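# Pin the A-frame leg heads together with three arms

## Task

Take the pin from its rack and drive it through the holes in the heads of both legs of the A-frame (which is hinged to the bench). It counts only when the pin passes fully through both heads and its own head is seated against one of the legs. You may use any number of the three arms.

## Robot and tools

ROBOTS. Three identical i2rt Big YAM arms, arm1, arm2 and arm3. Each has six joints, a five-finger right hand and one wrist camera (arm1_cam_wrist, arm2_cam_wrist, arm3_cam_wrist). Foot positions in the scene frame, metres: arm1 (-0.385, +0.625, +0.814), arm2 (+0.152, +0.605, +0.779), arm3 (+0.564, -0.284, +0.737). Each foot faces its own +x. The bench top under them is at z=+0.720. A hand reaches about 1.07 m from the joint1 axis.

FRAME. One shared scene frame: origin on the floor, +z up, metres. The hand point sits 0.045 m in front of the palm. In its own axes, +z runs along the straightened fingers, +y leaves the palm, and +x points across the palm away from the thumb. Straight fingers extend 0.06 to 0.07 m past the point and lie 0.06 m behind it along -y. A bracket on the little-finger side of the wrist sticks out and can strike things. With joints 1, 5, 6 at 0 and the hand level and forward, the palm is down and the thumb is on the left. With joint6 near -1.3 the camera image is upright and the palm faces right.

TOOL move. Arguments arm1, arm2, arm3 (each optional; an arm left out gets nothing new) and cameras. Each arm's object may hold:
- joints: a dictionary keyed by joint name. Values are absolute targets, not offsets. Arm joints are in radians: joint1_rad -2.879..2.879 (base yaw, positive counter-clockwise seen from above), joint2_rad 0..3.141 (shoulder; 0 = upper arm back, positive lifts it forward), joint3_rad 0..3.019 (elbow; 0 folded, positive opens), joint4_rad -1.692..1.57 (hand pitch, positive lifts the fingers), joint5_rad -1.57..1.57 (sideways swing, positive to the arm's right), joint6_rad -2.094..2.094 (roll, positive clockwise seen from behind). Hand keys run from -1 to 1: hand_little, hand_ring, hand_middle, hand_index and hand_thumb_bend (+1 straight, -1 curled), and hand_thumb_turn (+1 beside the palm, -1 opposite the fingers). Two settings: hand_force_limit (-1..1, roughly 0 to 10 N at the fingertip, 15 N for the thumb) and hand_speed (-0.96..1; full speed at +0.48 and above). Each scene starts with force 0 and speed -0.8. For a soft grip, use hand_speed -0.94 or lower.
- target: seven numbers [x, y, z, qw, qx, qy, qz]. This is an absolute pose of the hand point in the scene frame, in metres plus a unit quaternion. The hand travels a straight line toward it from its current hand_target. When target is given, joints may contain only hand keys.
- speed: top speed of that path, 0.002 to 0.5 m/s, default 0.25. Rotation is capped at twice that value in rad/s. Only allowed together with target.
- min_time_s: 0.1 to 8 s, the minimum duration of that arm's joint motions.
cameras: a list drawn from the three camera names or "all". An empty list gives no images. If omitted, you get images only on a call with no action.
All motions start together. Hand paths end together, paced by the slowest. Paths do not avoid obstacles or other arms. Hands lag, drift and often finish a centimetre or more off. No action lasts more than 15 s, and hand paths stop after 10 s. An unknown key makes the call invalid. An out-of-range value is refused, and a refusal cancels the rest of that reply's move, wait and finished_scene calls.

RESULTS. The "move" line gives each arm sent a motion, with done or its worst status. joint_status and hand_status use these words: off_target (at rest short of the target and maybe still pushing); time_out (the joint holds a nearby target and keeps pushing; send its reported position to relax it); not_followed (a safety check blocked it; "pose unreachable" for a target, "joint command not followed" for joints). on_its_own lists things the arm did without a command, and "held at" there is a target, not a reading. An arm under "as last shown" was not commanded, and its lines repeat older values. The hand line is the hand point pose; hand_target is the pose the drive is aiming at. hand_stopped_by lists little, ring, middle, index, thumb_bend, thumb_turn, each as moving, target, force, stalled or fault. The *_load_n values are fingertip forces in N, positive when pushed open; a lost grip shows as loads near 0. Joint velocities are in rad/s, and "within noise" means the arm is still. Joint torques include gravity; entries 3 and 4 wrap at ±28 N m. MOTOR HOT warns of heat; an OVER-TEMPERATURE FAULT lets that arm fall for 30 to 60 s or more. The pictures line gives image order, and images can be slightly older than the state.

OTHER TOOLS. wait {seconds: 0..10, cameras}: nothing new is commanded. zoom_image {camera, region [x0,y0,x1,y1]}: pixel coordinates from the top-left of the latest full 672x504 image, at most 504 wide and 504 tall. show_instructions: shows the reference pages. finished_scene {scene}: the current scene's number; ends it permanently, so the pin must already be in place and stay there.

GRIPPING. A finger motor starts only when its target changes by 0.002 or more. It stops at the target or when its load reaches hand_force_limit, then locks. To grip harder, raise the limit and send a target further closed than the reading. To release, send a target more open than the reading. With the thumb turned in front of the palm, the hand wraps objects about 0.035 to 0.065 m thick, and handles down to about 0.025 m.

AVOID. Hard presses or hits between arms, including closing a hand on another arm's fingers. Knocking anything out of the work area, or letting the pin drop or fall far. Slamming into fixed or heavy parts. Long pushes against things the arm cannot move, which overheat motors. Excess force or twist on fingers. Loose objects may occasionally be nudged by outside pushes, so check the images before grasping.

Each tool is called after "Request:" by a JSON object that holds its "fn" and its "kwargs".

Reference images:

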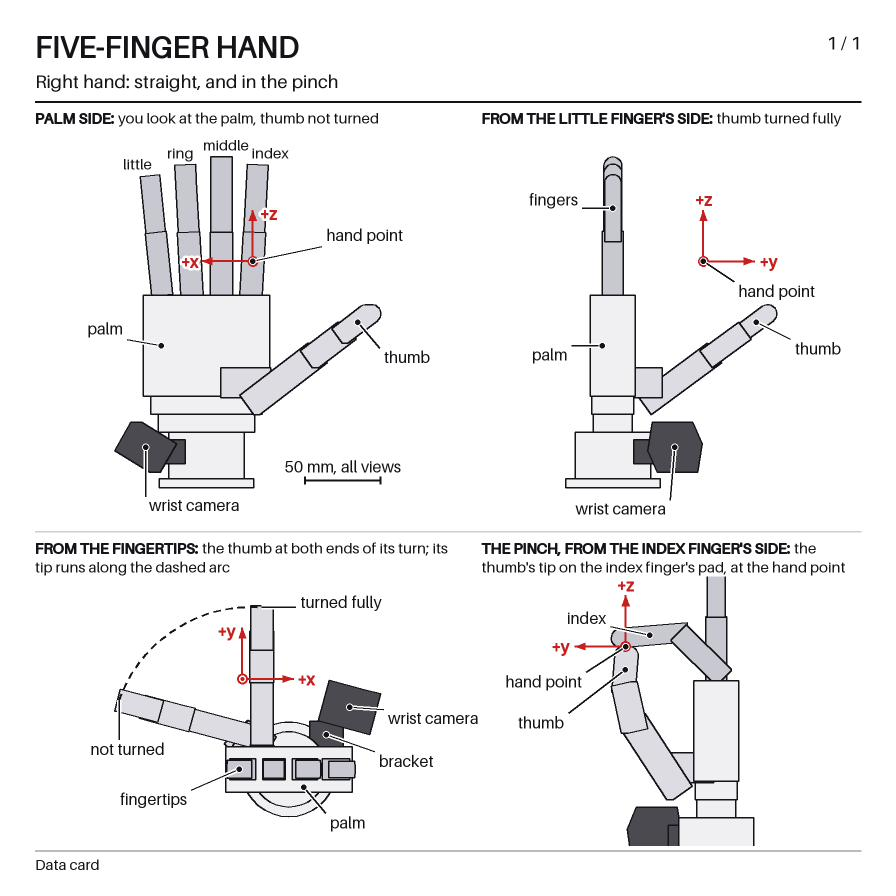

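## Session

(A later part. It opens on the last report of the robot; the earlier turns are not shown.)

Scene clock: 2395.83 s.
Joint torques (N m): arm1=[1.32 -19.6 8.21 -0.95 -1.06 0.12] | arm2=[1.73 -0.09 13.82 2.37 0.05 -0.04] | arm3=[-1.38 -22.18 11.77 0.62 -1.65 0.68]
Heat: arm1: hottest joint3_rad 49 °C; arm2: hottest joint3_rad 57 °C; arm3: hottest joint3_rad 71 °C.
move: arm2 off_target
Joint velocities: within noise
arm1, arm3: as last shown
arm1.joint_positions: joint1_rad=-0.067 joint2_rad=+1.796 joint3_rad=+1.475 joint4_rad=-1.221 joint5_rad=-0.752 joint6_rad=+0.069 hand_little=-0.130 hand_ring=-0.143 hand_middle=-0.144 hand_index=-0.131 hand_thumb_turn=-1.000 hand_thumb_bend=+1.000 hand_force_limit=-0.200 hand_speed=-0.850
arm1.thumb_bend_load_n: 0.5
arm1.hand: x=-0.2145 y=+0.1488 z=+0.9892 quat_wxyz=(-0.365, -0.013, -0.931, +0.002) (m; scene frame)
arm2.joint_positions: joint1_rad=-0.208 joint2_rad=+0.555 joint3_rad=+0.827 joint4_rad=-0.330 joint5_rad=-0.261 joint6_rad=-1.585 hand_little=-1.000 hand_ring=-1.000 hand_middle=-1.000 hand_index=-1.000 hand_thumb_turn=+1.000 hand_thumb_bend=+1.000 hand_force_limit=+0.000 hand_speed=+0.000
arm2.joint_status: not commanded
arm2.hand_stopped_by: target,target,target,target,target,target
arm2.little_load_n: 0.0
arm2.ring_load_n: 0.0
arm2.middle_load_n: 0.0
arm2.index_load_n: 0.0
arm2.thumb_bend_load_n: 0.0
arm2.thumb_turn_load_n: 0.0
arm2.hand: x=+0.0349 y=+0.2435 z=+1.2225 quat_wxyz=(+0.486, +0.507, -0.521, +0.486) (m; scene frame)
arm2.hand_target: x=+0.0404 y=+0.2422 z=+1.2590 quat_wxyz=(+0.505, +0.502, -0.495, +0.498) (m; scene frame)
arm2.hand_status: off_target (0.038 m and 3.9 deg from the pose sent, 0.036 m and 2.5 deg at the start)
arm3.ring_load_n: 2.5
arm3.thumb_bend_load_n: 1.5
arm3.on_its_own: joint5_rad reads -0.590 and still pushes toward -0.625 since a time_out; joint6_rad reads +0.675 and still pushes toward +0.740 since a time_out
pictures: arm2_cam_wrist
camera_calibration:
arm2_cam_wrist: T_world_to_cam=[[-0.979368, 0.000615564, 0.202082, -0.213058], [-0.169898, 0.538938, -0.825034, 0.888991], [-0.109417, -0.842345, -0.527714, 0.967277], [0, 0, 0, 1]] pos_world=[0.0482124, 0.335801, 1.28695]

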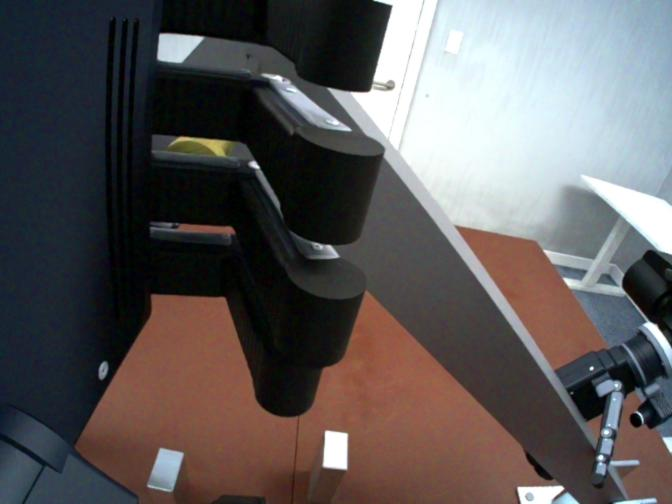

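Request:
{"fn": "move", "kwargs": {"arm2": {"target":[0.040,0.228,1.262,0.505,0.502,-0.495,0.498],"speed":0.03}, "cameras": ["arm2_cam_wrist"]}}

Request:
{"fn": "zoom_image", "kwargs": {"camera": "arm2_cam_wrist", "region": [120, 0, 360, 180]}}

Scene clock: 2410.97 s.
Joint torques (N m): arm1=[2.49 -19.31 8.35 -0.77 -1.06 0.12] | arm2=[1.73 -0.44 14.02 2.35 0.03 -0.04] | arm3=[-1.26 -22.24 11.75 0.62 -1.66 0.68]
Heat: arm1: hottest joint3_rad 49 °C; arm2: hottest joint3_rad 54 °C; arm3: hottest joint3_rad 71 °C.
move: arm2 off_target
Joint velocities: within noise
arm1, arm3: as last shown
arm2.joint_positions: joint1_rad=-0.192 joint2_rad=+0.590 joint3_rad=+0.840 joint4_rad=-0.309 joint5_rad=-0.244 joint6_rad=-1.585 hand_little=-1.000 hand_ring=-1.000 hand_middle=-1.000 hand_index=-1.000 hand_thumb_turn=+1.000 hand_thumb_bend=+1.000 hand_force_limit=+0.000 hand_speed=+0.000
arm2.joint_status: not commanded
arm2.hand_stopped_by: target,target,target,target,target,target
arm2.little_load_n: 0.0
arm2.ring_load_n: -0.5
arm2.middle_load_n: 0.0
arm2.index_load_n: 0.0
arm2.thumb_bend_load_n: 0.0
arm2.thumb_turn_load_n: 0.0
arm2.hand: x=+0.0345 y=+0.2318 z=+1.2242 quat_wxyz=(+0.487, +0.507, -0.521, +0.485) (m; scene frame)
arm2.hand_target: x=+0.0402 y=+0.2302 z=+1.2610 quat_wxyz=(+0.505, +0.502, -0.495, +0.498) (m; scene frame)
arm2.hand_status: off_target (0.038 m and 4.0 deg from the pose sent, 0.043 m and 3.9 deg at the start)
arm3.ring_load_n: 2.0
arm3.index_load_n: 0.5
arm3.thumb_bend_load_n: 1.0
arm3.on_its_own: joint5_rad reads -0.590 and still pushes toward -0.625 since a time_out; joint6_rad reads +0.675 and still pushes toward +0.740 since a time_out
pictures: arm2_cam_wrist
camera_calibration:
arm2_cam_wrist: T_world_to_cam=[[-0.979135, 0.00144015, 0.203205, -0.215433], [-0.170272, 0.539977, -0.824277, 0.895437], [-0.110913, -0.841679, -0.528465, 0.959162], [0, 0, 0, 1]] pos_world=[0.047914, 0.324101, 1.28875]

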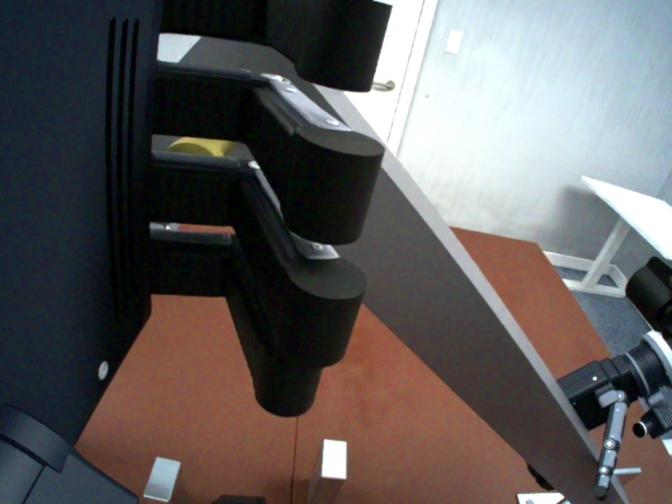

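Scaled by 2.100 from the camera's 672x504 image, which has a finer 960x720 frame.

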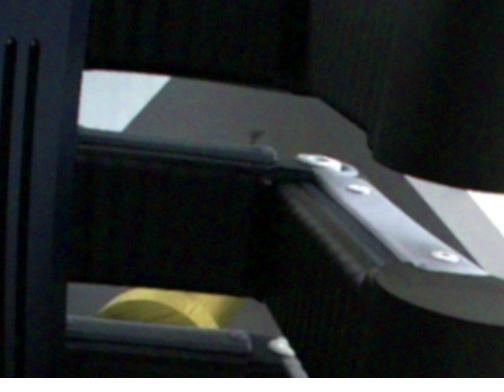

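Request:
{"fn": "move", "kwargs": {"arm2": {"target":[0.040,0.218,1.262,0.505,0.502,-0.495,0.498],"speed":0.03}, "cameras": ["arm2_cam_wrist"]}}

Request:
{"fn": "zoom_image", "kwargs": {"camera": "arm2_cam_wrist", "region": [120, 0, 360, 180]}}

Scene clock: 2419.93 s.
Joint torques (N m): arm1=[1.61 -19.19 8.17 -1.01 -1.06 0.08] | arm2=[2.08 0.21 14.06 2.51 -0.1 -0.03] | arm3=[-1.32 -22.24 11.77 0.64 -1.64 0.69]
Heat: arm1: hottest joint3_rad 49 °C; arm2: hottest joint3_rad 55 °C; arm3: hottest joint3_rad 71 °C.
move: arm2 off_target
Joint velocities: within noise
arm1: as last shown
arm1.joint_positions: joint1_rad=-0.067 joint2_rad=+1.796 joint3_rad=+1.475 joint4_rad=-1.221 joint5_rad=-0.751 joint6_rad=+0.069 hand_little=-0.130 hand_ring=-0.143 hand_middle=-0.144 hand_index=-0.131 hand_thumb_turn=-1.000 hand_thumb_bend=+1.000 hand_force_limit=-0.200 hand_speed=-0.850
arm1.thumb_bend_load_n: 1.0
arm1.hand: x=-0.2146 y=+0.1488 z=+0.9891 quat_wxyz=(-0.365, -0.013, -0.931, +0.002) (m; scene frame)
arm2.joint_positions: joint1_rad=-0.184 joint2_rad=+0.606 joint3_rad=+0.846 joint4_rad=-0.294 joint5_rad=-0.229 joint6_rad=-1.585 hand_little=-1.000 hand_ring=-1.000 hand_middle=-1.000 hand_index=-1.000 hand_thumb_turn=+1.000 hand_thumb_bend=+1.000 hand_force_limit=+0.000 hand_speed=+0.000
arm2.joint_status: not commanded
arm2.hand_stopped_by: target,target,target,target,target,target
arm2.little_load_n: 0.0
arm2.ring_load_n: 0.0
arm2.middle_load_n: -1.0
arm2.index_load_n: 0.0
arm2.thumb_bend_load_n: 0.0
arm2.thumb_turn_load_n: 0.0
arm2.hand: x=+0.0330 y=+0.2265 z=+1.2265 quat_wxyz=(+0.490, +0.504, -0.521, +0.484) (m; scene frame)
arm2.hand_target: x=+0.0402 y=+0.2203 z=+1.2610 quat_wxyz=(+0.505, +0.502, -0.495, +0.498) (m; scene frame)
arm2.hand_status: off_target (0.037 m and 3.8 deg from the pose sent, 0.041 m and 4.0 deg at the start)
arm3.joint_positions: joint1_rad=-0.965 joint2_rad=+1.652 joint3_rad=+1.889 joint4_rad=-1.413 joint5_rad=-0.591 joint6_rad=+0.675 hand_little=-0.101 hand_ring=-0.114 hand_middle=-0.118 hand_index=-0.118 hand_thumb_turn=-1.000 hand_thumb_bend=+1.000 hand_force_limit=-0.200 hand_speed=-0.850
arm3.joint_status: not commanded
arm3.hand_stopped_by: force,force,force,force,target,target
arm3.little_load_n: 5.0
arm3.ring_load_n: 2.0
arm3.middle_load_n: 0.5
arm3.index_load_n: 0.0
arm3.thumb_bend_load_n: 1.5
arm3.thumb_turn_load_n: -3.5
arm3.on_its_own: joint5_rad reads -0.591 and still pushes toward -0.625 since a time_out; joint6_rad reads +0.675 and still pushes toward +0.740 since a time_out
arm3.hand: x=+0.1304 y=+0.0747 z=+1.1376 quat_wxyz=(+0.016, +0.939, +0.020, -0.344) (m; scene frame)
arm3.hand_target: x=+0.1435 y=+0.0413 z=+1.2301 quat_wxyz=(-0.027, +0.916, +0.023, -0.399) (m; scene frame)
arm3.hand_status: not commanded
pictures: arm2_cam_wrist
camera_calibration:
arm2_cam_wrist: T_world_to_cam=[[-0.978657, 0.00958883, 0.205275, -0.221669], [-0.16811, 0.537151, -0.826564, 0.903318], [-0.118189, -0.843432, -0.524075, 0.951004], [0, 0, 0, 1]] pos_world=[0.0473177, 0.319014, 1.29055]

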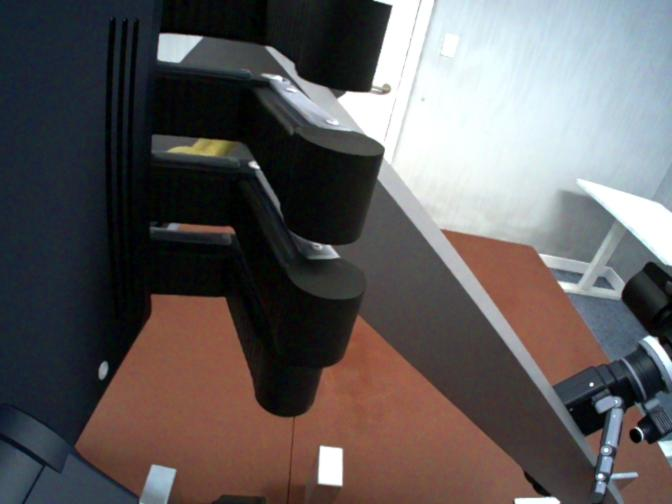

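Scaled by 2.100 from the camera's 672x504 image, which has a finer 960x720 frame.

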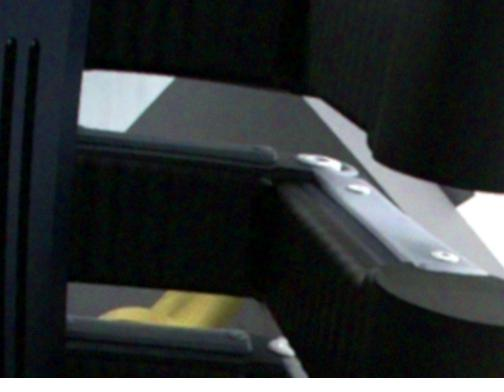

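Request:
{"fn": "move", "kwargs": {"arm2": {"target":[0.030,0.30,1.27,0.505,0.502,-0.495,0.498],"speed":0.1}}}

Request:
{"fn": "move", "kwargs": {"arm2": {"target":[0.02,0.33,1.30,0.612,0.354,-0.354,0.612],"speed":0.15}, "cameras": ["arm2_cam_wrist"]}}

Request:
{"fn": "zoom_image", "kwargs": {"camera": "arm2_cam_wrist", "region": [180, 195, 310, 293]}}

Scene clock: 2436.00 s.
Joint torques (N m): arm1=[1.2 -19.6 8.21 -1.03 -1.16 0.12] | arm2=[-0.97 0.44 12.72 1.32 -0.17 -0.02] | arm3=[-1.26 -22.18 11.74 0.64 -1.64 0.68]
Heat: arm1: hottest joint3_rad 49 °C; arm2: hottest joint3_rad 58 °C; arm3: hottest joint3_rad 71 °C.
move: arm2 off_target
Joint velocities: within noise
arm1, arm3: as last shown
arm1.thumb_bend_load_n: 0.5
arm1.hand: x=-0.2144 y=+0.1489 z=+0.9891 quat_wxyz=(-0.365, -0.013, -0.931, +0.002) (m; scene frame)
arm1.hand_target: x=-0.2115 y=+0.1608 z=+1.0272 quat_wxyz=(-0.375, -0.006, -0.927, +0.021) (m; scene frame)
arm2.joint_positions: joint1_rad=-0.368 joint2_rad=+0.436 joint3_rad=+0.846 joint4_rad=-0.442 joint5_rad=-0.451 joint6_rad=-1.587 hand_little=-1.000 hand_ring=-1.000 hand_middle=-1.000 hand_index=-1.000 hand_thumb_turn=+1.000 hand_thumb_bend=+1.000 hand_force_limit=+0.000 hand_speed=+0.000
arm2.joint_status: not commanded
arm2.hand_stopped_by: target,target,target,target,target,target
arm2.little_load_n: 0.0
arm2.ring_load_n: 0.5
arm2.middle_load_n: 0.0
arm2.index_load_n: 0.0
arm2.thumb_bend_load_n: 0.0
arm2.thumb_turn_load_n: 0.0
arm2.hand: x=+0.0331 y=+0.2923 z=+1.2439 quat_wxyz=(+0.487, +0.508, -0.506, +0.499) (m; scene frame)
arm2.hand_target: x=+0.0306 y=+0.3006 z=+1.2694 quat_wxyz=(+0.505, +0.502, -0.495, +0.498) (m; scene frame)
arm2.hand_status: off_target (0.027 m and 2.5 deg from the pose sent, 0.085 m and 3.8 deg at the start)
arm3.ring_load_n: 2.5
arm3.thumb_turn_load_n: -3.0
arm3.on_its_own: joint5_rad reads -0.591 and still pushes toward -0.625 since a time_out; joint6_rad reads +0.675 and still pushes toward +0.740 since a time_out
arm3.hand: x=+0.1305 y=+0.0748 z=+1.1376 quat_wxyz=(+0.016, +0.938, +0.020, -0.344) (m; scene frame)
arm3.hand_target: x=+0.1435 y=+0.0413 z=+1.2302 quat_wxyz=(-0.027, +0.916, +0.022, -0.400) (m; scene frame)
pictures: none

Scene clock: 2438.63 s.
Joint torques (N m): arm1=[1.96 -19.55 8.21 -0.87 -1.1 0.06] | arm2=[-1.2 1.44 9.09 1.76 0.12 0.13] | arm3=[-1.26 -22.18 11.78 0.64 -1.63 0.68]
Heat: arm1: hottest joint3_rad 49 °C; arm2: hottest joint3_rad 57 °C; arm3: hottest joint3_rad 71 °C.
move: arm2 done
Joint velocities: within noise
arm1.joint_positions: joint1_rad=-0.067 joint2_rad=+1.796 joint3_rad=+1.475 joint4_rad=-1.221 joint5_rad=-0.751 joint6_rad=+0.069 hand_little=-0.130 hand_ring=-0.143 hand_middle=-0.144 hand_index=-0.131 hand_thumb_turn=-1.000 hand_thumb_bend=+1.000 hand_force_limit=-0.200 hand_speed=-0.850
arm1.joint_status: not commanded
arm1.hand_stopped_by: force,force,force,force,target,target
arm1.little_load_n: 0.0
arm1.ring_load_n: 1.0
arm1.middle_load_n: 2.5
arm1.index_load_n: 2.5
arm1.thumb_bend_load_n: 0.5
arm1.thumb_turn_load_n: 0.5
arm1.hand: x=-0.2144 y=+0.1489 z=+0.9891 quat_wxyz=(-0.365, -0.013, -0.931, +0.002) (m; scene frame)
arm1.hand_target: x=-0.2115 y=+0.1608 z=+1.0272 quat_wxyz=(-0.375, -0.006, -0.927, +0.021) (m; scene frame)
arm1.hand_status: not commanded
arm2.joint_positions: joint1_rad=-0.535 joint2_rad=+0.317 joint3_rad=+0.569 joint4_rad=+0.347 joint5_rad=-0.533 joint6_rad=-1.248 hand_little=-1.000 hand_ring=-1.000 hand_middle=-1.000 hand_index=-1.000 hand_thumb_turn=+1.000 hand_thumb_bend=+1.000 hand_force_limit=+0.000 hand_speed=+0.000
arm2.joint_status: not commanded
arm2.hand_stopped_by: target,target,target,target,target,target
arm2.little_load_n: 0.0
arm2.ring_load_n: 0.0
arm2.middle_load_n: 0.0
arm2.index_load_n: 0.0
arm2.thumb_bend_load_n: 0.0
arm2.thumb_turn_load_n: 0.0
arm2.hand: x=+0.0231 y=+0.3263 z=+1.2963 quat_wxyz=(+0.606, +0.360, -0.357, +0.613) (m; scene frame)
arm2.hand_target: x=+0.0201 y=+0.3300 z=+1.3001 quat_wxyz=(+0.612, +0.354, -0.354, +0.612) (m; scene frame)
arm2.hand_status: done (0.006 m and 1.0 deg from the pose sent, 0.069 m and 31.5 deg at the start)
arm3: as last shown
arm3.thumb_bend_load_n: 1.0
arm3.on_its_own: joint5_rad reads -0.591 and still pushes toward -0.625 since a time_out; joint6_rad reads +0.675 and still pushes toward +0.740 since a time_out
pictures: arm2_cam_wrist
camera_calibration:
arm2_cam_wrist: T_world_to_cam=[[-0.978023, 0.0920278, 0.187089, -0.25008], [-0.186773, 0.0121045, -0.982328, 1.27934], [-0.0926661, -0.995683, 0.00534982, 0.433333], [0, 0, 0, 1]] pos_world=[0.0345175, 0.438991, 1.3012]

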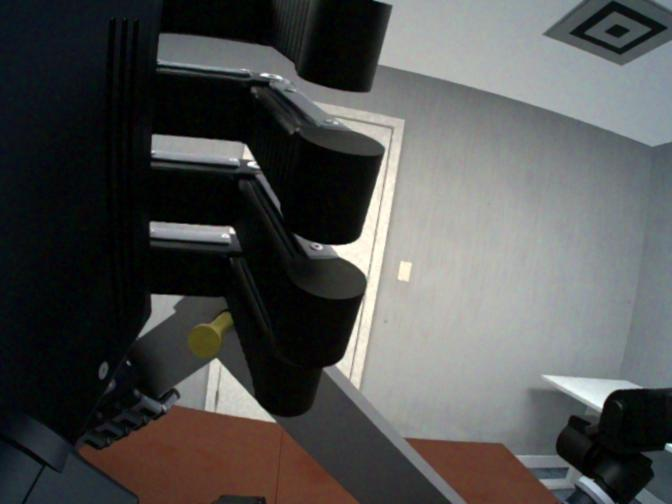

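Scaled by 3.877 from the camera's 672x504 image, which has a finer 960x720 frame.

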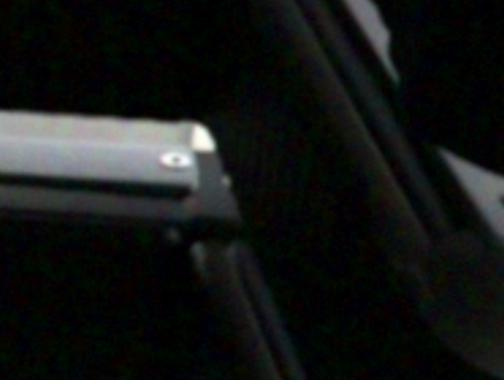

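Request:
{"fn": "move", "kwargs": {"arm2": {"target":[0.02,0.33,1.27,0.612,0.354,-0.354,0.612],"speed":0.1,"joints":{"hand_speed":0.4,"hand_little":1,"hand_ring":1,"hand_middle":1,"hand_index":1}}, "cameras": ["arm2_cam_wrist"]}}

Request:
{"fn": "zoom_image", "kwargs": {"camera": "arm2_cam_wrist", "region": [170, 195, 300, 293]}}

Scene clock: 2448.83 s.
Joint torques (N m): arm1=[1.55 -18.84 8.06 -1.1 -1.08 0.11] | arm2=[-1.26 0.97 9.21 1.73 0.09 0.16] | arm3=[-1.32 -22.24 11.77 0.62 -1.64 0.68]
Heat: arm1: hottest joint3_rad 49 °C; arm2: hottest joint3_rad 54 °C; arm3: hottest joint3_rad 71 °C.
move: arm2 done
Joint velocities: within noise
arm1, arm3: as last shown
arm2.joint_positions: joint1_rad=-0.537 joint2_rad=+0.298 joint3_rad=+0.486 joint4_rad=+0.404 joint5_rad=-0.534 joint6_rad=-1.246 hand_little=+1.000 hand_ring=+1.000 hand_middle=+1.000 hand_index=+1.000 hand_thumb_turn=+1.000 hand_thumb_bend=+1.000 hand_force_limit=+0.000 hand_speed=+0.400
arm2.joint_status: all done
arm2.hand_stopped_by: target,target,target,target,target,target
arm2.little_load_n: 0.0
arm2.ring_load_n: 0.0
arm2.middle_load_n: 0.0
arm2.index_load_n: 0.0
arm2.thumb_bend_load_n: 0.0
arm2.thumb_turn_load_n: 0.0
arm2.hand: x=+0.0217 y=+0.3243 z=+1.2643 quat_wxyz=(+0.604, +0.360, -0.360, +0.613) (m; scene frame)
arm2.hand_target: x=+0.0202 y=+0.3299 z=+1.2700 quat_wxyz=(+0.612, +0.354, -0.354, +0.612) (m; scene frame)
arm2.hand_status: done (0.008 m and 1.3 deg from the pose sent, 0.027 m and 1.0 deg at the start)
arm3.ring_load_n: 2.0
arm3.on_its_own: joint5_rad reads -0.591 and still pushes toward -0.625 since a time_out; joint6_rad reads +0.675 and still pushes toward +0.740 since a time_out
pictures: arm2_cam_wrist
camera_calibration:
arm2_cam_wrist: T_world_to_cam=[[-0.978885, 0.0913014, 0.182891, -0.239639], [-0.182072, 0.0172957, -0.983133, 1.24697], [-0.0929247, -0.995673, -0.000307132, 0.43857], [0, 0, 0, 1]] pos_world=[0.0332125, 0.436985, 1.2699]

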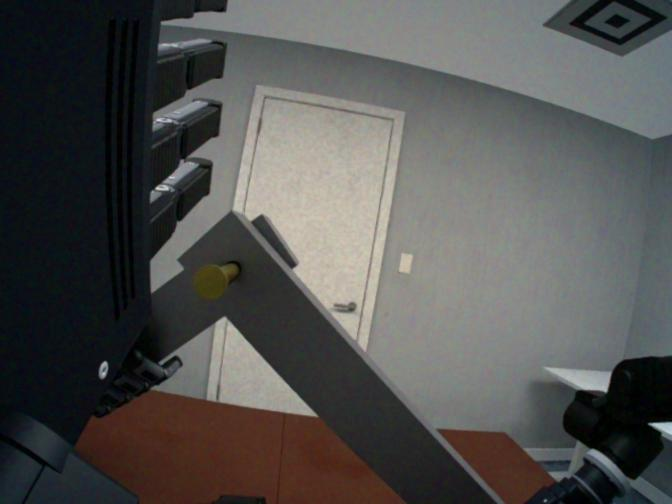

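Scaled by 3.877 from the camera's 672x504 image, which has a finer 960x720 frame.

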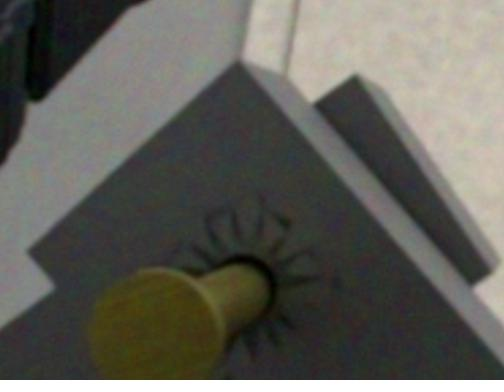

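Request:
{"fn": "move", "kwargs": {"arm2": {"target":[0.039,0.30,1.255,0.505,0.502,-0.495,0.498],"speed":0.15,"joints":{"hand_speed":0.3,"hand_little":-1,"hand_ring":-1,"hand_middle":-1,"hand_index":-1}}}}

Request:
{"fn": "move", "kwargs": {"arm2": {"target":[0.041,0.235,1.257,0.505,0.502,-0.495,0.498],"speed":0.1}}}

Request:
{"fn": "move", "kwargs": {"arm2": {"target":[0.041,0.212,1.257,0.505,0.502,-0.495,0.498],"speed":0.04}, "cameras": ["arm2_cam_wrist"]}}

Request:
{"fn": "zoom_image", "kwargs": {"camera": "arm2_cam_wrist", "region": [120, 0, 360, 180]}}

Scene clock: 2483.93 s.
Joint torques (N m): arm1=[1.38 -19.43 8.08 -1.05 -1.11 0.1] | arm2=[1.73 1.49 13.46 1.43 0.05 -0.03] | arm3=[-1.32 -22.18 11.75 0.62 -1.63 0.68]
Heat: arm1: hottest joint3_rad 48 °C; arm2: hottest joint3_rad 51 °C; arm3: hottest joint3_rad 71 °C.
move: arm2 off_target
Joint velocities: within noise
arm1, arm3: as last shown
arm1.thumb_bend_load_n: 1.0
arm2.joint_positions: joint1_rad=-0.345 joint2_rad=+0.394 joint3_rad=+0.791 joint4_rad=-0.425 joint5_rad=-0.398 joint6_rad=-1.584 hand_little=-1.000 hand_ring=-1.000 hand_middle=-1.000 hand_index=-1.000 hand_thumb_turn=+1.000 hand_thumb_bend=+1.000 hand_force_limit=+0.000 hand_speed=+0.300
arm2.joint_status: all done
arm2.hand_stopped_by: target,target,target,target,target,target
arm2.little_load_n: 0.0
arm2.ring_load_n: 0.0
arm2.middle_load_n: 0.0
arm2.index_load_n: 0.0
arm2.thumb_bend_load_n: 0.0
arm2.thumb_turn_load_n: 0.0
arm2.hand: x=+0.0334 y=+0.2994 z=+1.2272 quat_wxyz=(+0.495, +0.500, -0.512, +0.493) (m; scene frame)
arm2.hand_target: x=+0.0391 y=+0.3011 z=+1.2544 quat_wxyz=(+0.505, +0.502, -0.495, +0.498) (m; scene frame)
arm2.hand_status: off_target (0.028 m and 2.3 deg from the pose sent, 0.031 m and 28.5 deg at the start)
arm3.thumb_turn_load_n: -3.5
arm3.on_its_own: joint5_rad reads -0.591 and still pushes toward -0.625 since a time_out; joint6_rad reads +0.675 and still pushes toward +0.740 since a time_out
pictures: none

Scene clock: 2485.23 s.
Joint torques (N m): arm1=[1.08 -19.72 8.21 -1.07 -1.12 0.1] | arm2=[1.61 -0.15 14.08 2.3 0.06 -0.05] | arm3=[-1.38 -22.3 11.75 0.61 -1.64 0.68]
Heat: arm1: hottest joint3_rad 48 °C; arm2: hottest joint3_rad 51 °C; arm3: hottest joint3_rad 71 °C.
move: arm2 off_target
Joint velocities: within noise
arm1, arm3: as last shown
arm2.joint_positions: joint1_rad=-0.195 joint2_rad=+0.568 joint3_rad=+0.820 joint4_rad=-0.313 joint5_rad=-0.248 joint6_rad=-1.585 hand_little=-1.000 hand_ring=-1.000 hand_middle=-1.000 hand_index=-1.000 hand_thumb_turn=+1.000 hand_thumb_bend=+1.000 hand_force_limit=+0.000 hand_speed=+0.300
arm2.joint_status: not commanded
arm2.hand_stopped_by: target,target,target,target,target,target
arm2.little_load_n: 0.0
arm2.ring_load_n: 0.0
arm2.middle_load_n: 0.0
arm2.index_load_n: 0.0
arm2.thumb_bend_load_n: 0.0
arm2.thumb_turn_load_n: 0.0
arm2.hand: x=+0.0360 y=+0.2378 z=+1.2185 quat_wxyz=(+0.485, +0.508, -0.521, +0.485) (m; scene frame)
arm2.hand_target: x=+0.0413 y=+0.2372 z=+1.2559 quat_wxyz=(+0.505, +0.502, -0.495, +0.498) (m; scene frame)
arm2.hand_status: off_target (0.039 m and 4.1 deg from the pose sent, 0.071 m and 2.4 deg at the start)
arm3.ring_load_n: 2.5
arm3.index_load_n: 0.5
arm3.thumb_turn_load_n: -3.0
arm3.on_its_own: joint5_rad reads -0.591 and still pushes toward -0.625 since a time_out; joint6_rad reads +0.675 and still pushes toward +0.740 since a time_out
pictures: none

Scene clock: 2486.63 s.
Joint torques (N m): arm1=[1.08 -18.96 8.35 -1.26 -1.07 0.1] | arm2=[2.02 -0.5 13.68 2.26 -0.19 -0.03] | arm3=[-1.26 -22.18 11.78 0.65 -1.61 0.68]
Heat: arm1: hottest joint3_rad 48 °C; arm2: hottest joint3_rad 51 °C; arm3: hottest joint3_rad 71 °C.
move: arm2 off_target
Joint velocities: within noise
arm1, arm3: as last shown
arm1.joint_positions: joint1_rad=-0.067 joint2_rad=+1.796 joint3_rad=+1.475 joint4_rad=-1.221 joint5_rad=-0.750 joint6_rad=+0.069 hand_little=-0.130 hand_ring=-0.143 hand_middle=-0.144 hand_index=-0.131 hand_thumb_turn=-1.000 hand_thumb_bend=+1.000 hand_force_limit=-0.200 hand_speed=-0.850
arm1.thumb_bend_load_n: 0.5
arm1.hand: x=-0.2145 y=+0.1489 z=+0.9890 quat_wxyz=(-0.364, -0.013, -0.931, +0.002) (m; scene frame)
arm2.joint_positions: joint1_rad=-0.172 joint2_rad=+0.625 joint3_rad=+0.843 joint4_rad=-0.263 joint5_rad=-0.215 joint6_rad=-1.586 hand_little=-1.000 hand_ring=-1.000 hand_middle=-1.000 hand_index=-1.000 hand_thumb_turn=+1.000 hand_thumb_bend=+1.000 hand_force_limit=+0.000 hand_speed=+0.300
arm2.joint_status: not commanded
arm2.hand_stopped_by: target,target,target,target,target,target
arm2.little_load_n: 0.0
arm2.ring_load_n: 0.0
arm2.middle_load_n: -0.5
arm2.index_load_n: 0.0
arm2.thumb_bend_load_n: 0.0
arm2.thumb_turn_load_n: 0.0
arm2.hand: x=+0.0333 y=+0.2188 z=+1.2254 quat_wxyz=(+0.493, +0.503, -0.519, +0.484) (m; scene frame)
arm2.hand_target: x=+0.0411 y=+0.2138 z=+1.2563 quat_wxyz=(+0.505, +0.502, -0.495, +0.498) (m; scene frame)
arm2.hand_status: off_target (0.033 m and 3.4 deg from the pose sent, 0.047 m and 4.1 deg at the start)
arm3.joint_positions: joint1_rad=-0.965 joint2_rad=+1.652 joint3_rad=+1.889 joint4_rad=-1.413 joint5_rad=-0.592 joint6_rad=+0.675 hand_little=-0.101 hand_ring=-0.114 hand_middle=-0.118 hand_index=-0.118 hand_thumb_turn=-1.000 hand_thumb_bend=+1.000 hand_force_limit=-0.200 hand_speed=-0.850
arm3.ring_load_n: 2.0
arm3.on_its_own: joint5_rad reads -0.592 and still pushes toward -0.625 since a time_out; joint6_rad reads +0.675 and still pushes toward +0.740 since a time_out
arm3.hand: x=+0.1305 y=+0.0747 z=+1.1377 quat_wxyz=(+0.016, +0.938, +0.020, -0.345) (m; scene frame)
arm3.hand_target: x=+0.1435 y=+0.0413 z=+1.2302 quat_wxyz=(-0.027, +0.916, +0.023, -0.400) (m; scene frame)
pictures: arm2_cam_wrist
camera_calibration:
arm2_cam_wrist: T_world_to_cam=[[-0.977888, 0.0122486, 0.208769, -0.225986], [-0.170489, 0.531436, -0.829764, 0.911787], [-0.121111, -0.84701, -0.517597, 0.93684], [0, 0, 0, 1]] pos_world=[0.0479228, 0.311725, 1.28865]

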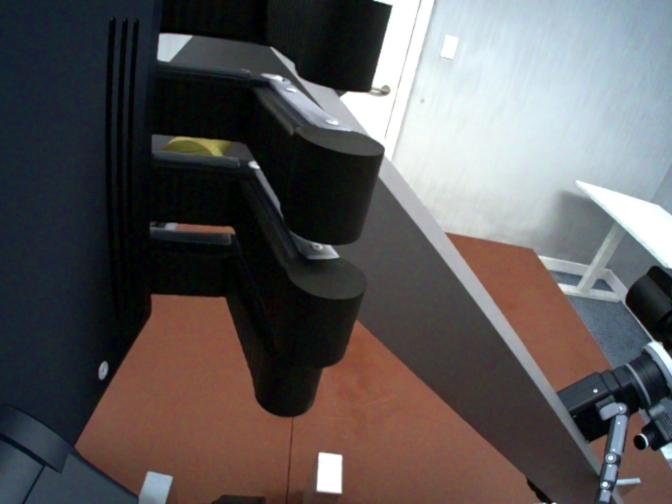

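Scaled by 2.100 from the camera's 672x504 image, which has a finer 960x720 frame.

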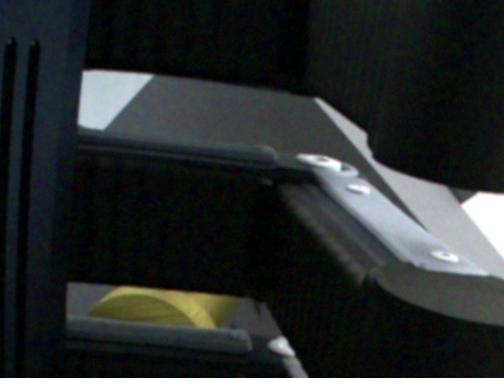

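Request:
{"fn": "move", "kwargs": {"arm2": {"target":[0.042,0.202,1.255,0.505,0.502,-0.495,0.498],"speed":0.03}, "cameras": ["arm2_cam_wrist"]}}

Request:
{"fn": "zoom_image", "kwargs": {"camera": "arm2_cam_wrist", "region": [120, 0, 360, 180]}}

Scene clock: 2498.20 s.
Joint torques (N m): arm1=[2.2 -19.78 8.25 -0.95 -1.13 0.07] | arm2=[2.26 -0.44 13.89 2.25 -0.17 -0.03] | arm3=[-1.32 -22.3 11.77 0.66 -1.61 0.69]
Heat: arm1: hottest joint3_rad 48 °C; arm2: hottest joint3_rad 52 °C; arm3: hottest joint3_rad 71 °C.
move: arm2 off_target
Joint velocities: within noise
arm1, arm3: as last shown
arm1.thumb_bend_load_n: 1.0
arm1.thumb_turn_load_n: 0.0
arm2.joint_positions: joint1_rad=-0.161 joint2_rad=+0.648 joint3_rad=+0.843 joint4_rad=-0.239 joint5_rad=-0.201 joint6_rad=-1.586 hand_little=-1.000 hand_ring=-1.000 hand_middle=-1.000 hand_index=-1.000 hand_thumb_turn=+1.000 hand_thumb_bend=+1.000 hand_force_limit=+0.000 hand_speed=+0.300
arm2.joint_status: not commanded
arm2.hand_stopped_by: target,target,target,target,target,target
arm2.little_load_n: 0.0
arm2.ring_load_n: 0.0
arm2.middle_load_n: -0.5
arm2.index_load_n: 0.0
arm2.thumb_bend_load_n: 0.0
arm2.thumb_turn_load_n: 0.5
arm2.hand: x=+0.0332 y=+0.2105 z=+1.2232 quat_wxyz=(+0.494, +0.502, -0.519, +0.484) (m; scene frame)
arm2.hand_target: x=+0.0422 y=+0.2040 z=+1.2543 quat_wxyz=(+0.505, +0.502, -0.495, +0.498) (m; scene frame)
arm2.hand_status: off_target (0.034 m and 3.4 deg from the pose sent, 0.035 m and 3.4 deg at the start)
arm3.ring_load_n: 2.5
arm3.on_its_own: joint5_rad reads -0.592 and still pushes toward -0.625 since a time_out; joint6_rad reads +0.675 and still pushes toward +0.740 since a time_out
pictures: arm2_cam_wrist
camera_calibration:
arm2_cam_wrist: T_world_to_cam=[[-0.977659, 0.014999, 0.209661, -0.227319], [-0.16987, 0.5311, -0.830107, 0.914901], [-0.123802, -0.847176, -0.516687, 0.927696], [0, 0, 0, 1]] pos_world=[0.0480244, 0.303428, 1.28645]

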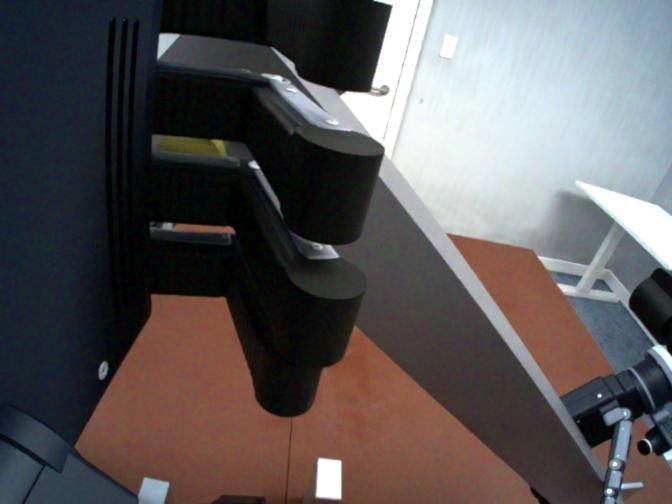

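Scaled by 2.100 from the camera's 672x504 image, which has a finer 960x720 frame.

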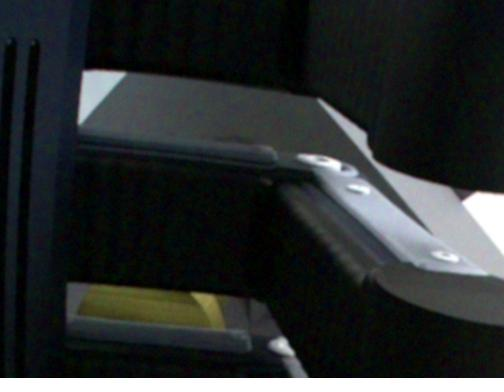

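Request:
{"fn": "move", "kwargs": {"arm2": {"target":[0.047,0.190,1.258,0.505,0.502,-0.495,0.498],"speed":0.03}, "cameras": ["arm2_cam_wrist"]}}

Request:
{"fn": "zoom_image", "kwargs": {"camera": "arm2_cam_wrist", "region": [120, 0, 360, 180]}}

Scene clock: 2511.93 s.
Joint torques (N m): arm1=[2.02 -19.14 8.03 -1.14 -1.11 0.11] | arm2=[2.32 -0.85 14 2.33 -0.19 -0.03] | arm3=[-1.26 -22.24 11.77 0.65 -1.6 0.69]
Heat: arm1: hottest joint3_rad 48 °C; arm2: hottest joint3_rad 53 °C; arm3: hottest joint3_rad 71 °C.
move: arm2 off_target
Joint velocities: within noise
arm1: as last shown
arm1.ring_load_n: 0.5
arm2.joint_positions: joint1_rad=-0.128 joint2_rad=+0.682 joint3_rad=+0.860 joint4_rad=-0.227 joint5_rad=-0.168 joint6_rad=-1.586 hand_little=-1.000 hand_ring=-1.000 hand_middle=-1.000 hand_index=-1.000 hand_thumb_turn=+1.000 hand_thumb_bend=+1.000 hand_force_limit=+0.000 hand_speed=+0.300
arm2.joint_status: not commanded
arm2.hand_stopped_by: target,target,target,target,target,target
arm2.little_load_n: 0.0
arm2.ring_load_n: 0.0
arm2.middle_load_n: -1.0
arm2.index_load_n: 0.0
arm2.thumb_bend_load_n: 0.0
arm2.thumb_turn_load_n: 0.0
arm2.hand: x=+0.0374 y=+0.1986 z=+1.2247 quat_wxyz=(+0.494, +0.503, -0.520, +0.482) (m; scene frame)
arm2.hand_target: x=+0.0471 y=+0.1922 z=+1.2573 quat_wxyz=(+0.505, +0.502, -0.495, +0.498) (m; scene frame)
arm2.hand_status: off_target (0.036 m and 3.6 deg from the pose sent, 0.043 m and 3.4 deg at the start)
arm3.joint_positions: joint1_rad=-0.965 joint2_rad=+1.652 joint3_rad=+1.889 joint4_rad=-1.413 joint5_rad=-0.592 joint6_rad=+0.675 hand_little=-0.101 hand_ring=-0.114 hand_middle=-0.118 hand_index=-0.118 hand_thumb_turn=-1.000 hand_thumb_bend=+1.000 hand_force_limit=-0.200 hand_speed=-0.850
arm3.joint_status: not commanded
arm3.hand_stopped_by: force,force,force,force,target,target
arm3.little_load_n: 5.0
arm3.ring_load_n: 2.0
arm3.middle_load_n: 1.0
arm3.index_load_n: 0.5
arm3.thumb_bend_load_n: 1.0
arm3.thumb_turn_load_n: -2.5
arm3.on_its_own: joint5_rad reads -0.592 and still pushes toward -0.625 since a time_out; joint6_rad reads +0.675 and still pushes toward +0.740 since a time_out
arm3.hand: x=+0.1305 y=+0.0747 z=+1.1377 quat_wxyz=(+0.016, +0.938, +0.020, -0.345) (m; scene frame)
arm3.hand_target: x=+0.1435 y=+0.0413 z=+1.2302 quat_wxyz=(-0.027, +0.916, +0.023, -0.400) (m; scene frame)
arm3.hand_status: not commanded
pictures: arm2_cam_wrist
camera_calibration:
arm2_cam_wrist: T_world_to_cam=[[-0.977514, 0.0152063, 0.21032, -0.224127], [-0.169752, 0.534966, -0.827644, 0.919321], [-0.125099, -0.844736, -0.520356, 0.922916], [0, 0, 0, 1]] pos_world=[0.0524253, 0.291223, 1.28825]

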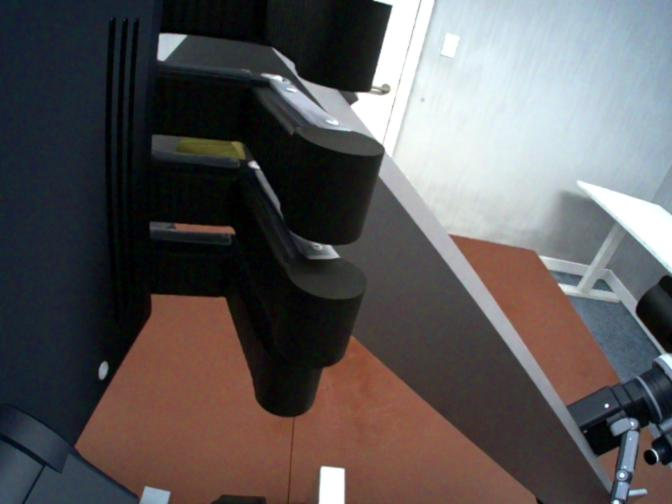

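Scaled by 2.100 from the camera's 672x504 image, which has a finer 960x720 frame.

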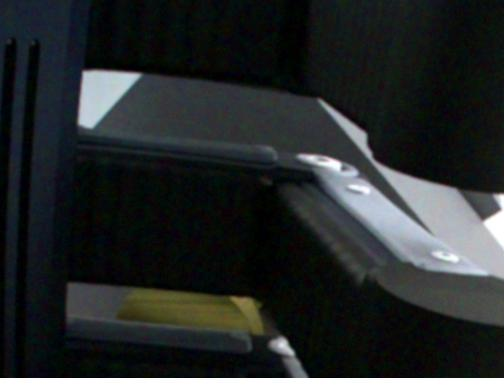

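Request:
{"fn": "move", "kwargs": {"arm2": {"target":[0.045,0.178,1.258,0.505,0.502,-0.495,0.498],"speed":0.03}, "cameras": ["arm2_cam_wrist"]}}

Request:
{"fn": "zoom_image", "kwargs": {"camera": "arm2_cam_wrist", "region": [120, 0, 360, 180]}}

Scene clock: 2522.40 s.
Joint torques (N m): arm1=[0.97 -19.31 8.1 -1.13 -1.06 0.14] | arm2=[2.14 -1.32 14.04 2.32 -0.17 -0.03] | arm3=[-1.38 -22.12 11.74 0.65 -1.61 0.68]
Heat: arm1: hottest joint3_rad 48 °C; arm2: hottest joint3_rad 53 °C; arm3: hottest joint3_rad 71 °C.
move: arm2 off_target
Joint velocities: within noise
arm1, arm3: as last shown
arm1.ring_load_n: 1.0
arm1.thumb_turn_load_n: 0.5
arm2.joint_positions: joint1_rad=-0.125 joint2_rad=+0.718 joint3_rad=+0.872 joint4_rad=-0.205 joint5_rad=-0.168 joint6_rad=-1.586 hand_little=-1.000 hand_ring=-1.000 hand_middle=-1.000 hand_index=-1.000 hand_thumb_turn=+1.000 hand_thumb_bend=+1.000 hand_force_limit=+0.000 hand_speed=+0.300
arm2.joint_status: not commanded
arm2.hand_stopped_by: target,target,target,target,target,target
arm2.little_load_n: 0.0
arm2.ring_load_n: 0.0
arm2.middle_load_n: -0.5
arm2.index_load_n: 0.0
arm2.thumb_bend_load_n: 0.0
arm2.thumb_turn_load_n: 0.0
arm2.hand: x=+0.0364 y=+0.1864 z=+1.2243 quat_wxyz=(+0.492, +0.505, -0.519, +0.483) (m; scene frame)
arm2.hand_target: x=+0.0453 y=+0.1802 z=+1.2574 quat_wxyz=(+0.505, +0.502, -0.495, +0.498) (m; scene frame)
arm2.hand_status: off_target (0.036 m and 3.6 deg from the pose sent, 0.040 m and 3.6 deg at the start)
arm3.middle_load_n: 0.5
arm3.on_its_own: joint5_rad reads -0.592 and still pushes toward -0.625 since a time_out; joint6_rad reads +0.675 and still pushes toward +0.740 since a time_out
pictures: arm2_cam_wrist
camera_calibration:
arm2_cam_wrist: T_world_to_cam=[[-0.977605, 0.0115209, 0.210133, -0.223877], [-0.171473, 0.535271, -0.827092, 0.924673], [-0.122007, -0.844602, -0.521308, 0.913318], [0, 0, 0, 1]] pos_world=[0.0511246, 0.279019, 1.28795]

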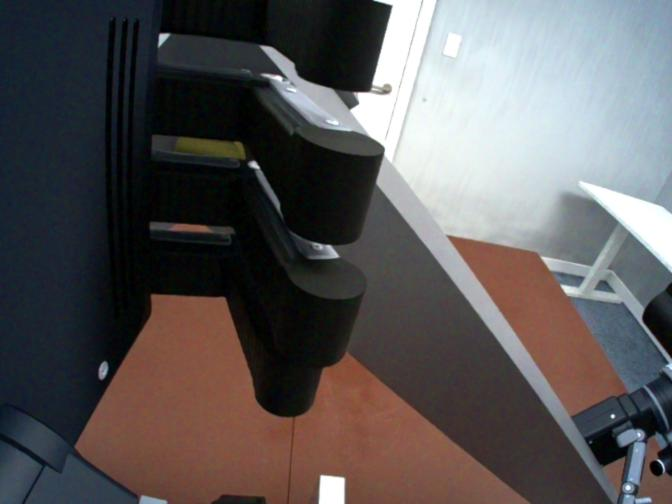

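Scaled by 2.100 from the camera's 672x504 image, which has a finer 960x720 frame.

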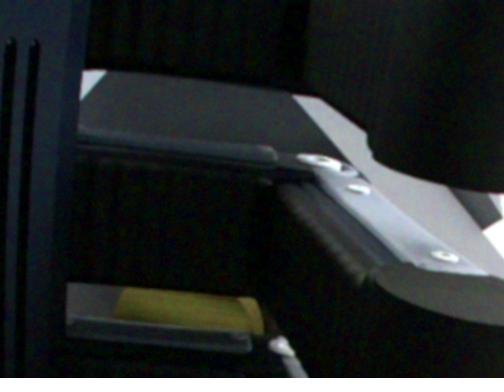

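Progressing smoothly. Continue.

Request:
{"fn": "move", "kwargs": {"arm2": {"target":[0.045,0.168,1.258,0.505,0.502,-0.495,0.498],"speed":0.03}, "cameras": ["arm2_cam_wrist"]}}

Request:
{"fn": "zoom_image", "kwargs": {"camera": "arm2_cam_wrist", "region": [120, 0, 360, 180]}}

Scene clock: 2537.10 s.
Joint torques (N m): arm1=[1.61 -19.78 8.14 -1.21 -1.13 0.03] | arm2=[2.2 -1.49 14.08 2.33 -0.13 -0.03] | arm3=[-1.26 -22.3 11.78 0.62 -1.61 0.68]
Heat: arm1: hottest joint3_rad 48 °C; arm2: hottest joint3_rad 52 °C; arm3: hottest joint3_rad 71 °C.
move: arm2 off_target
Joint velocities: within noise
arm1.joint_positions: joint1_rad=-0.067 joint2_rad=+1.796 joint3_rad=+1.475 joint4_rad=-1.221 joint5_rad=-0.750 joint6_rad=+0.069 hand_little=-0.130 hand_ring=-0.143 hand_middle=-0.144 hand_index=-0.131 hand_thumb_turn=-1.000 hand_thumb_bend=+1.000 hand_force_limit=-0.200 hand_speed=-0.850
arm1.joint_status: not commanded
arm1.hand_stopped_by: force,force,force,force,target,target
arm1.little_load_n: 0.0
arm1.ring_load_n: 0.5
arm1.middle_load_n: 2.5
arm1.index_load_n: 2.5
arm1.thumb_bend_load_n: 0.5
arm1.thumb_turn_load_n: 0.0
arm1.hand: x=-0.2145 y=+0.1489 z=+0.9890 quat_wxyz=(-0.364, -0.013, -0.931, +0.002) (m; scene frame)
arm1.hand_target: x=-0.2115 y=+0.1608 z=+1.0272 quat_wxyz=(-0.375, -0.006, -0.927, +0.021) (m; scene frame)
arm1.hand_status: not commanded
arm2.joint_positions: joint1_rad=-0.119 joint2_rad=+0.745 joint3_rad=+0.883 joint4_rad=-0.188 joint5_rad=-0.162 joint6_rad=-1.586 hand_little=-1.000 hand_ring=-1.000 hand_middle=-1.000 hand_index=-1.000 hand_thumb_turn=+1.000 hand_thumb_bend=+1.000 hand_force_limit=+0.000 hand_speed=+0.300
arm2.joint_status: not commanded
arm2.hand_stopped_by: target,target,target,target,target,target
arm2.little_load_n: 0.0
arm2.ring_load_n: 0.0
arm2.middle_load_n: -0.5
arm2.index_load_n: 0.0
arm2.thumb_bend_load_n: 0.0
arm2.thumb_turn_load_n: 0.0
arm2.hand: x=+0.0361 y=+0.1770 z=+1.2243 quat_wxyz=(+0.493, +0.505, -0.519, +0.483) (m; scene frame)
arm2.hand_target: x=+0.0452 y=+0.1702 z=+1.2573 quat_wxyz=(+0.505, +0.502, -0.495, +0.498) (m; scene frame)
arm2.hand_status: off_target (0.036 m and 3.6 deg from the pose sent, 0.040 m and 3.6 deg at the start)
arm3: as last shown
arm3.index_load_n: 0.0
arm3.thumb_turn_load_n: -3.0
arm3.on_its_own: joint5_rad reads -0.592 and still pushes toward -0.625 since a time_out; joint6_rad reads +0.675 and still pushes toward +0.740 since a time_out
pictures: arm2_cam_wrist
camera_calibration:
arm2_cam_wrist: T_world_to_cam=[[-0.977544, 0.0115728, 0.210415, -0.224462], [-0.171673, 0.535345, -0.827003, 0.929611], [-0.122215, -0.844554, -0.521337, 0.905429], [0, 0, 0, 1]] pos_world=[0.050825, 0.269618, 1.28805]

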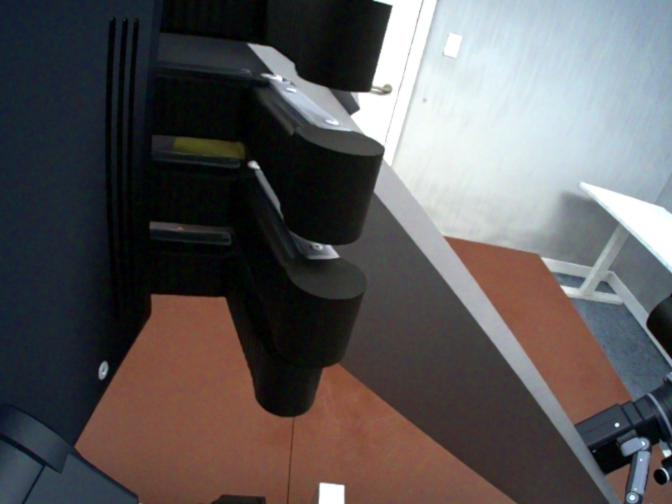

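Scaled by 2.100 from the camera's 672x504 image, which has a finer 960x720 frame.

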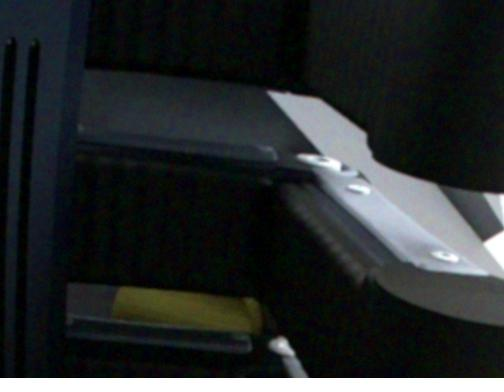

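Request:
{"fn": "move", "kwargs": {"arm2": {"target":[0.045,0.158,1.258,0.505,0.502,-0.495,0.498],"speed":0.03}, "cameras": ["arm2_cam_wrist"]}}

Request:
{"fn": "zoom_image", "kwargs": {"camera": "arm2_cam_wrist", "region": [120, 0, 360, 180]}}

Scene clock: 2549.50 s.
Joint torques (N m): arm1=[1.03 -19.43 8.05 -1.05 -1.22 0.03] | arm2=[2.32 -0.79 14.43 2.58 -0.22 -0.03] | arm3=[-1.2 -22.3 11.77 0.64 -1.61 0.68]
Heat: arm1: hottest joint3_rad 48 °C; arm2: hottest joint3_rad 53 °C; arm3: hottest joint3_rad 72 °C.
move: arm2 off_target
Joint velocities: within noise
arm1, arm3: as last shown
arm1.joint_positions: joint1_rad=-0.067 joint2_rad=+1.796 joint3_rad=+1.475 joint4_rad=-1.217 joint5_rad=-0.750 joint6_rad=+0.074 hand_little=-0.130 hand_ring=-0.143 hand_middle=-0.144 hand_index=-0.131 hand_thumb_turn=-1.000 hand_thumb_bend=+1.000 hand_force_limit=-0.200 hand_speed=-0.850
arm1.little_load_n: 0.5
arm1.thumb_bend_load_n: 1.0
arm1.thumb_turn_load_n: 0.5
arm1.hand: x=-0.2143 y=+0.1478 z=+0.9889 quat_wxyz=(-0.364, -0.015, -0.931, +0.003) (m; scene frame)
arm2.joint_positions: joint1_rad=-0.114 joint2_rad=+0.759 joint3_rad=+0.889 joint4_rad=-0.178 joint5_rad=-0.153 joint6_rad=-1.586 hand_little=-1.000 hand_ring=-1.000 hand_middle=-1.000 hand_index=-1.000 hand_thumb_turn=+1.000 hand_thumb_bend=+1.000 hand_force_limit=+0.000 hand_speed=+0.300
arm2.joint_status: not commanded
arm2.hand_stopped_by: target,target,target,target,target,target
arm2.little_load_n: 0.0
arm2.ring_load_n: 0.0
arm2.middle_load_n: -2.0
arm2.index_load_n: 0.0
arm2.thumb_bend_load_n: 0.0
arm2.thumb_turn_load_n: 0.0
arm2.hand: x=+0.0356 y=+0.1723 z=+1.2251 quat_wxyz=(+0.494, +0.503, -0.520, +0.482) (m; scene frame)
arm2.hand_target: x=+0.0454 y=+0.1606 z=+1.2571 quat_wxyz=(+0.505, +0.502, -0.495, +0.498) (m; scene frame)
arm2.hand_status: off_target (0.037 m and 3.6 deg from the pose sent, 0.040 m and 3.6 deg at the start)
arm3.thumb_turn_load_n: -2.5
arm3.on_its_own: joint5_rad reads -0.592 and still pushes toward -0.625 since a time_out; joint6_rad reads +0.675 and still pushes toward +0.740 since a time_out
pictures: arm2_cam_wrist
camera_calibration:
arm2_cam_wrist: T_world_to_cam=[[-0.977336, 0.0159362, 0.211095, -0.226674], [-0.170044, 0.534857, -0.827655, 0.933491], [-0.126095, -0.844792, -0.520025, 0.900335], [0, 0, 0, 1]] pos_world=[0.0507265, 0.264924, 1.28866]

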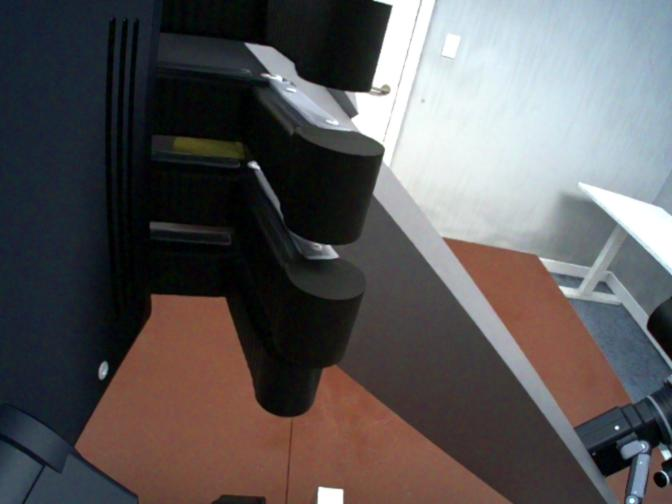

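Scaled by 2.100 from the camera's 672x504 image, which has a finer 960x720 frame.

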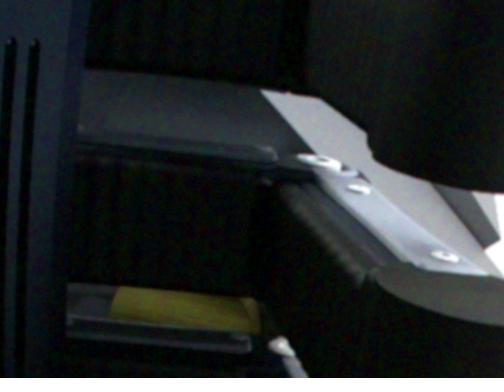

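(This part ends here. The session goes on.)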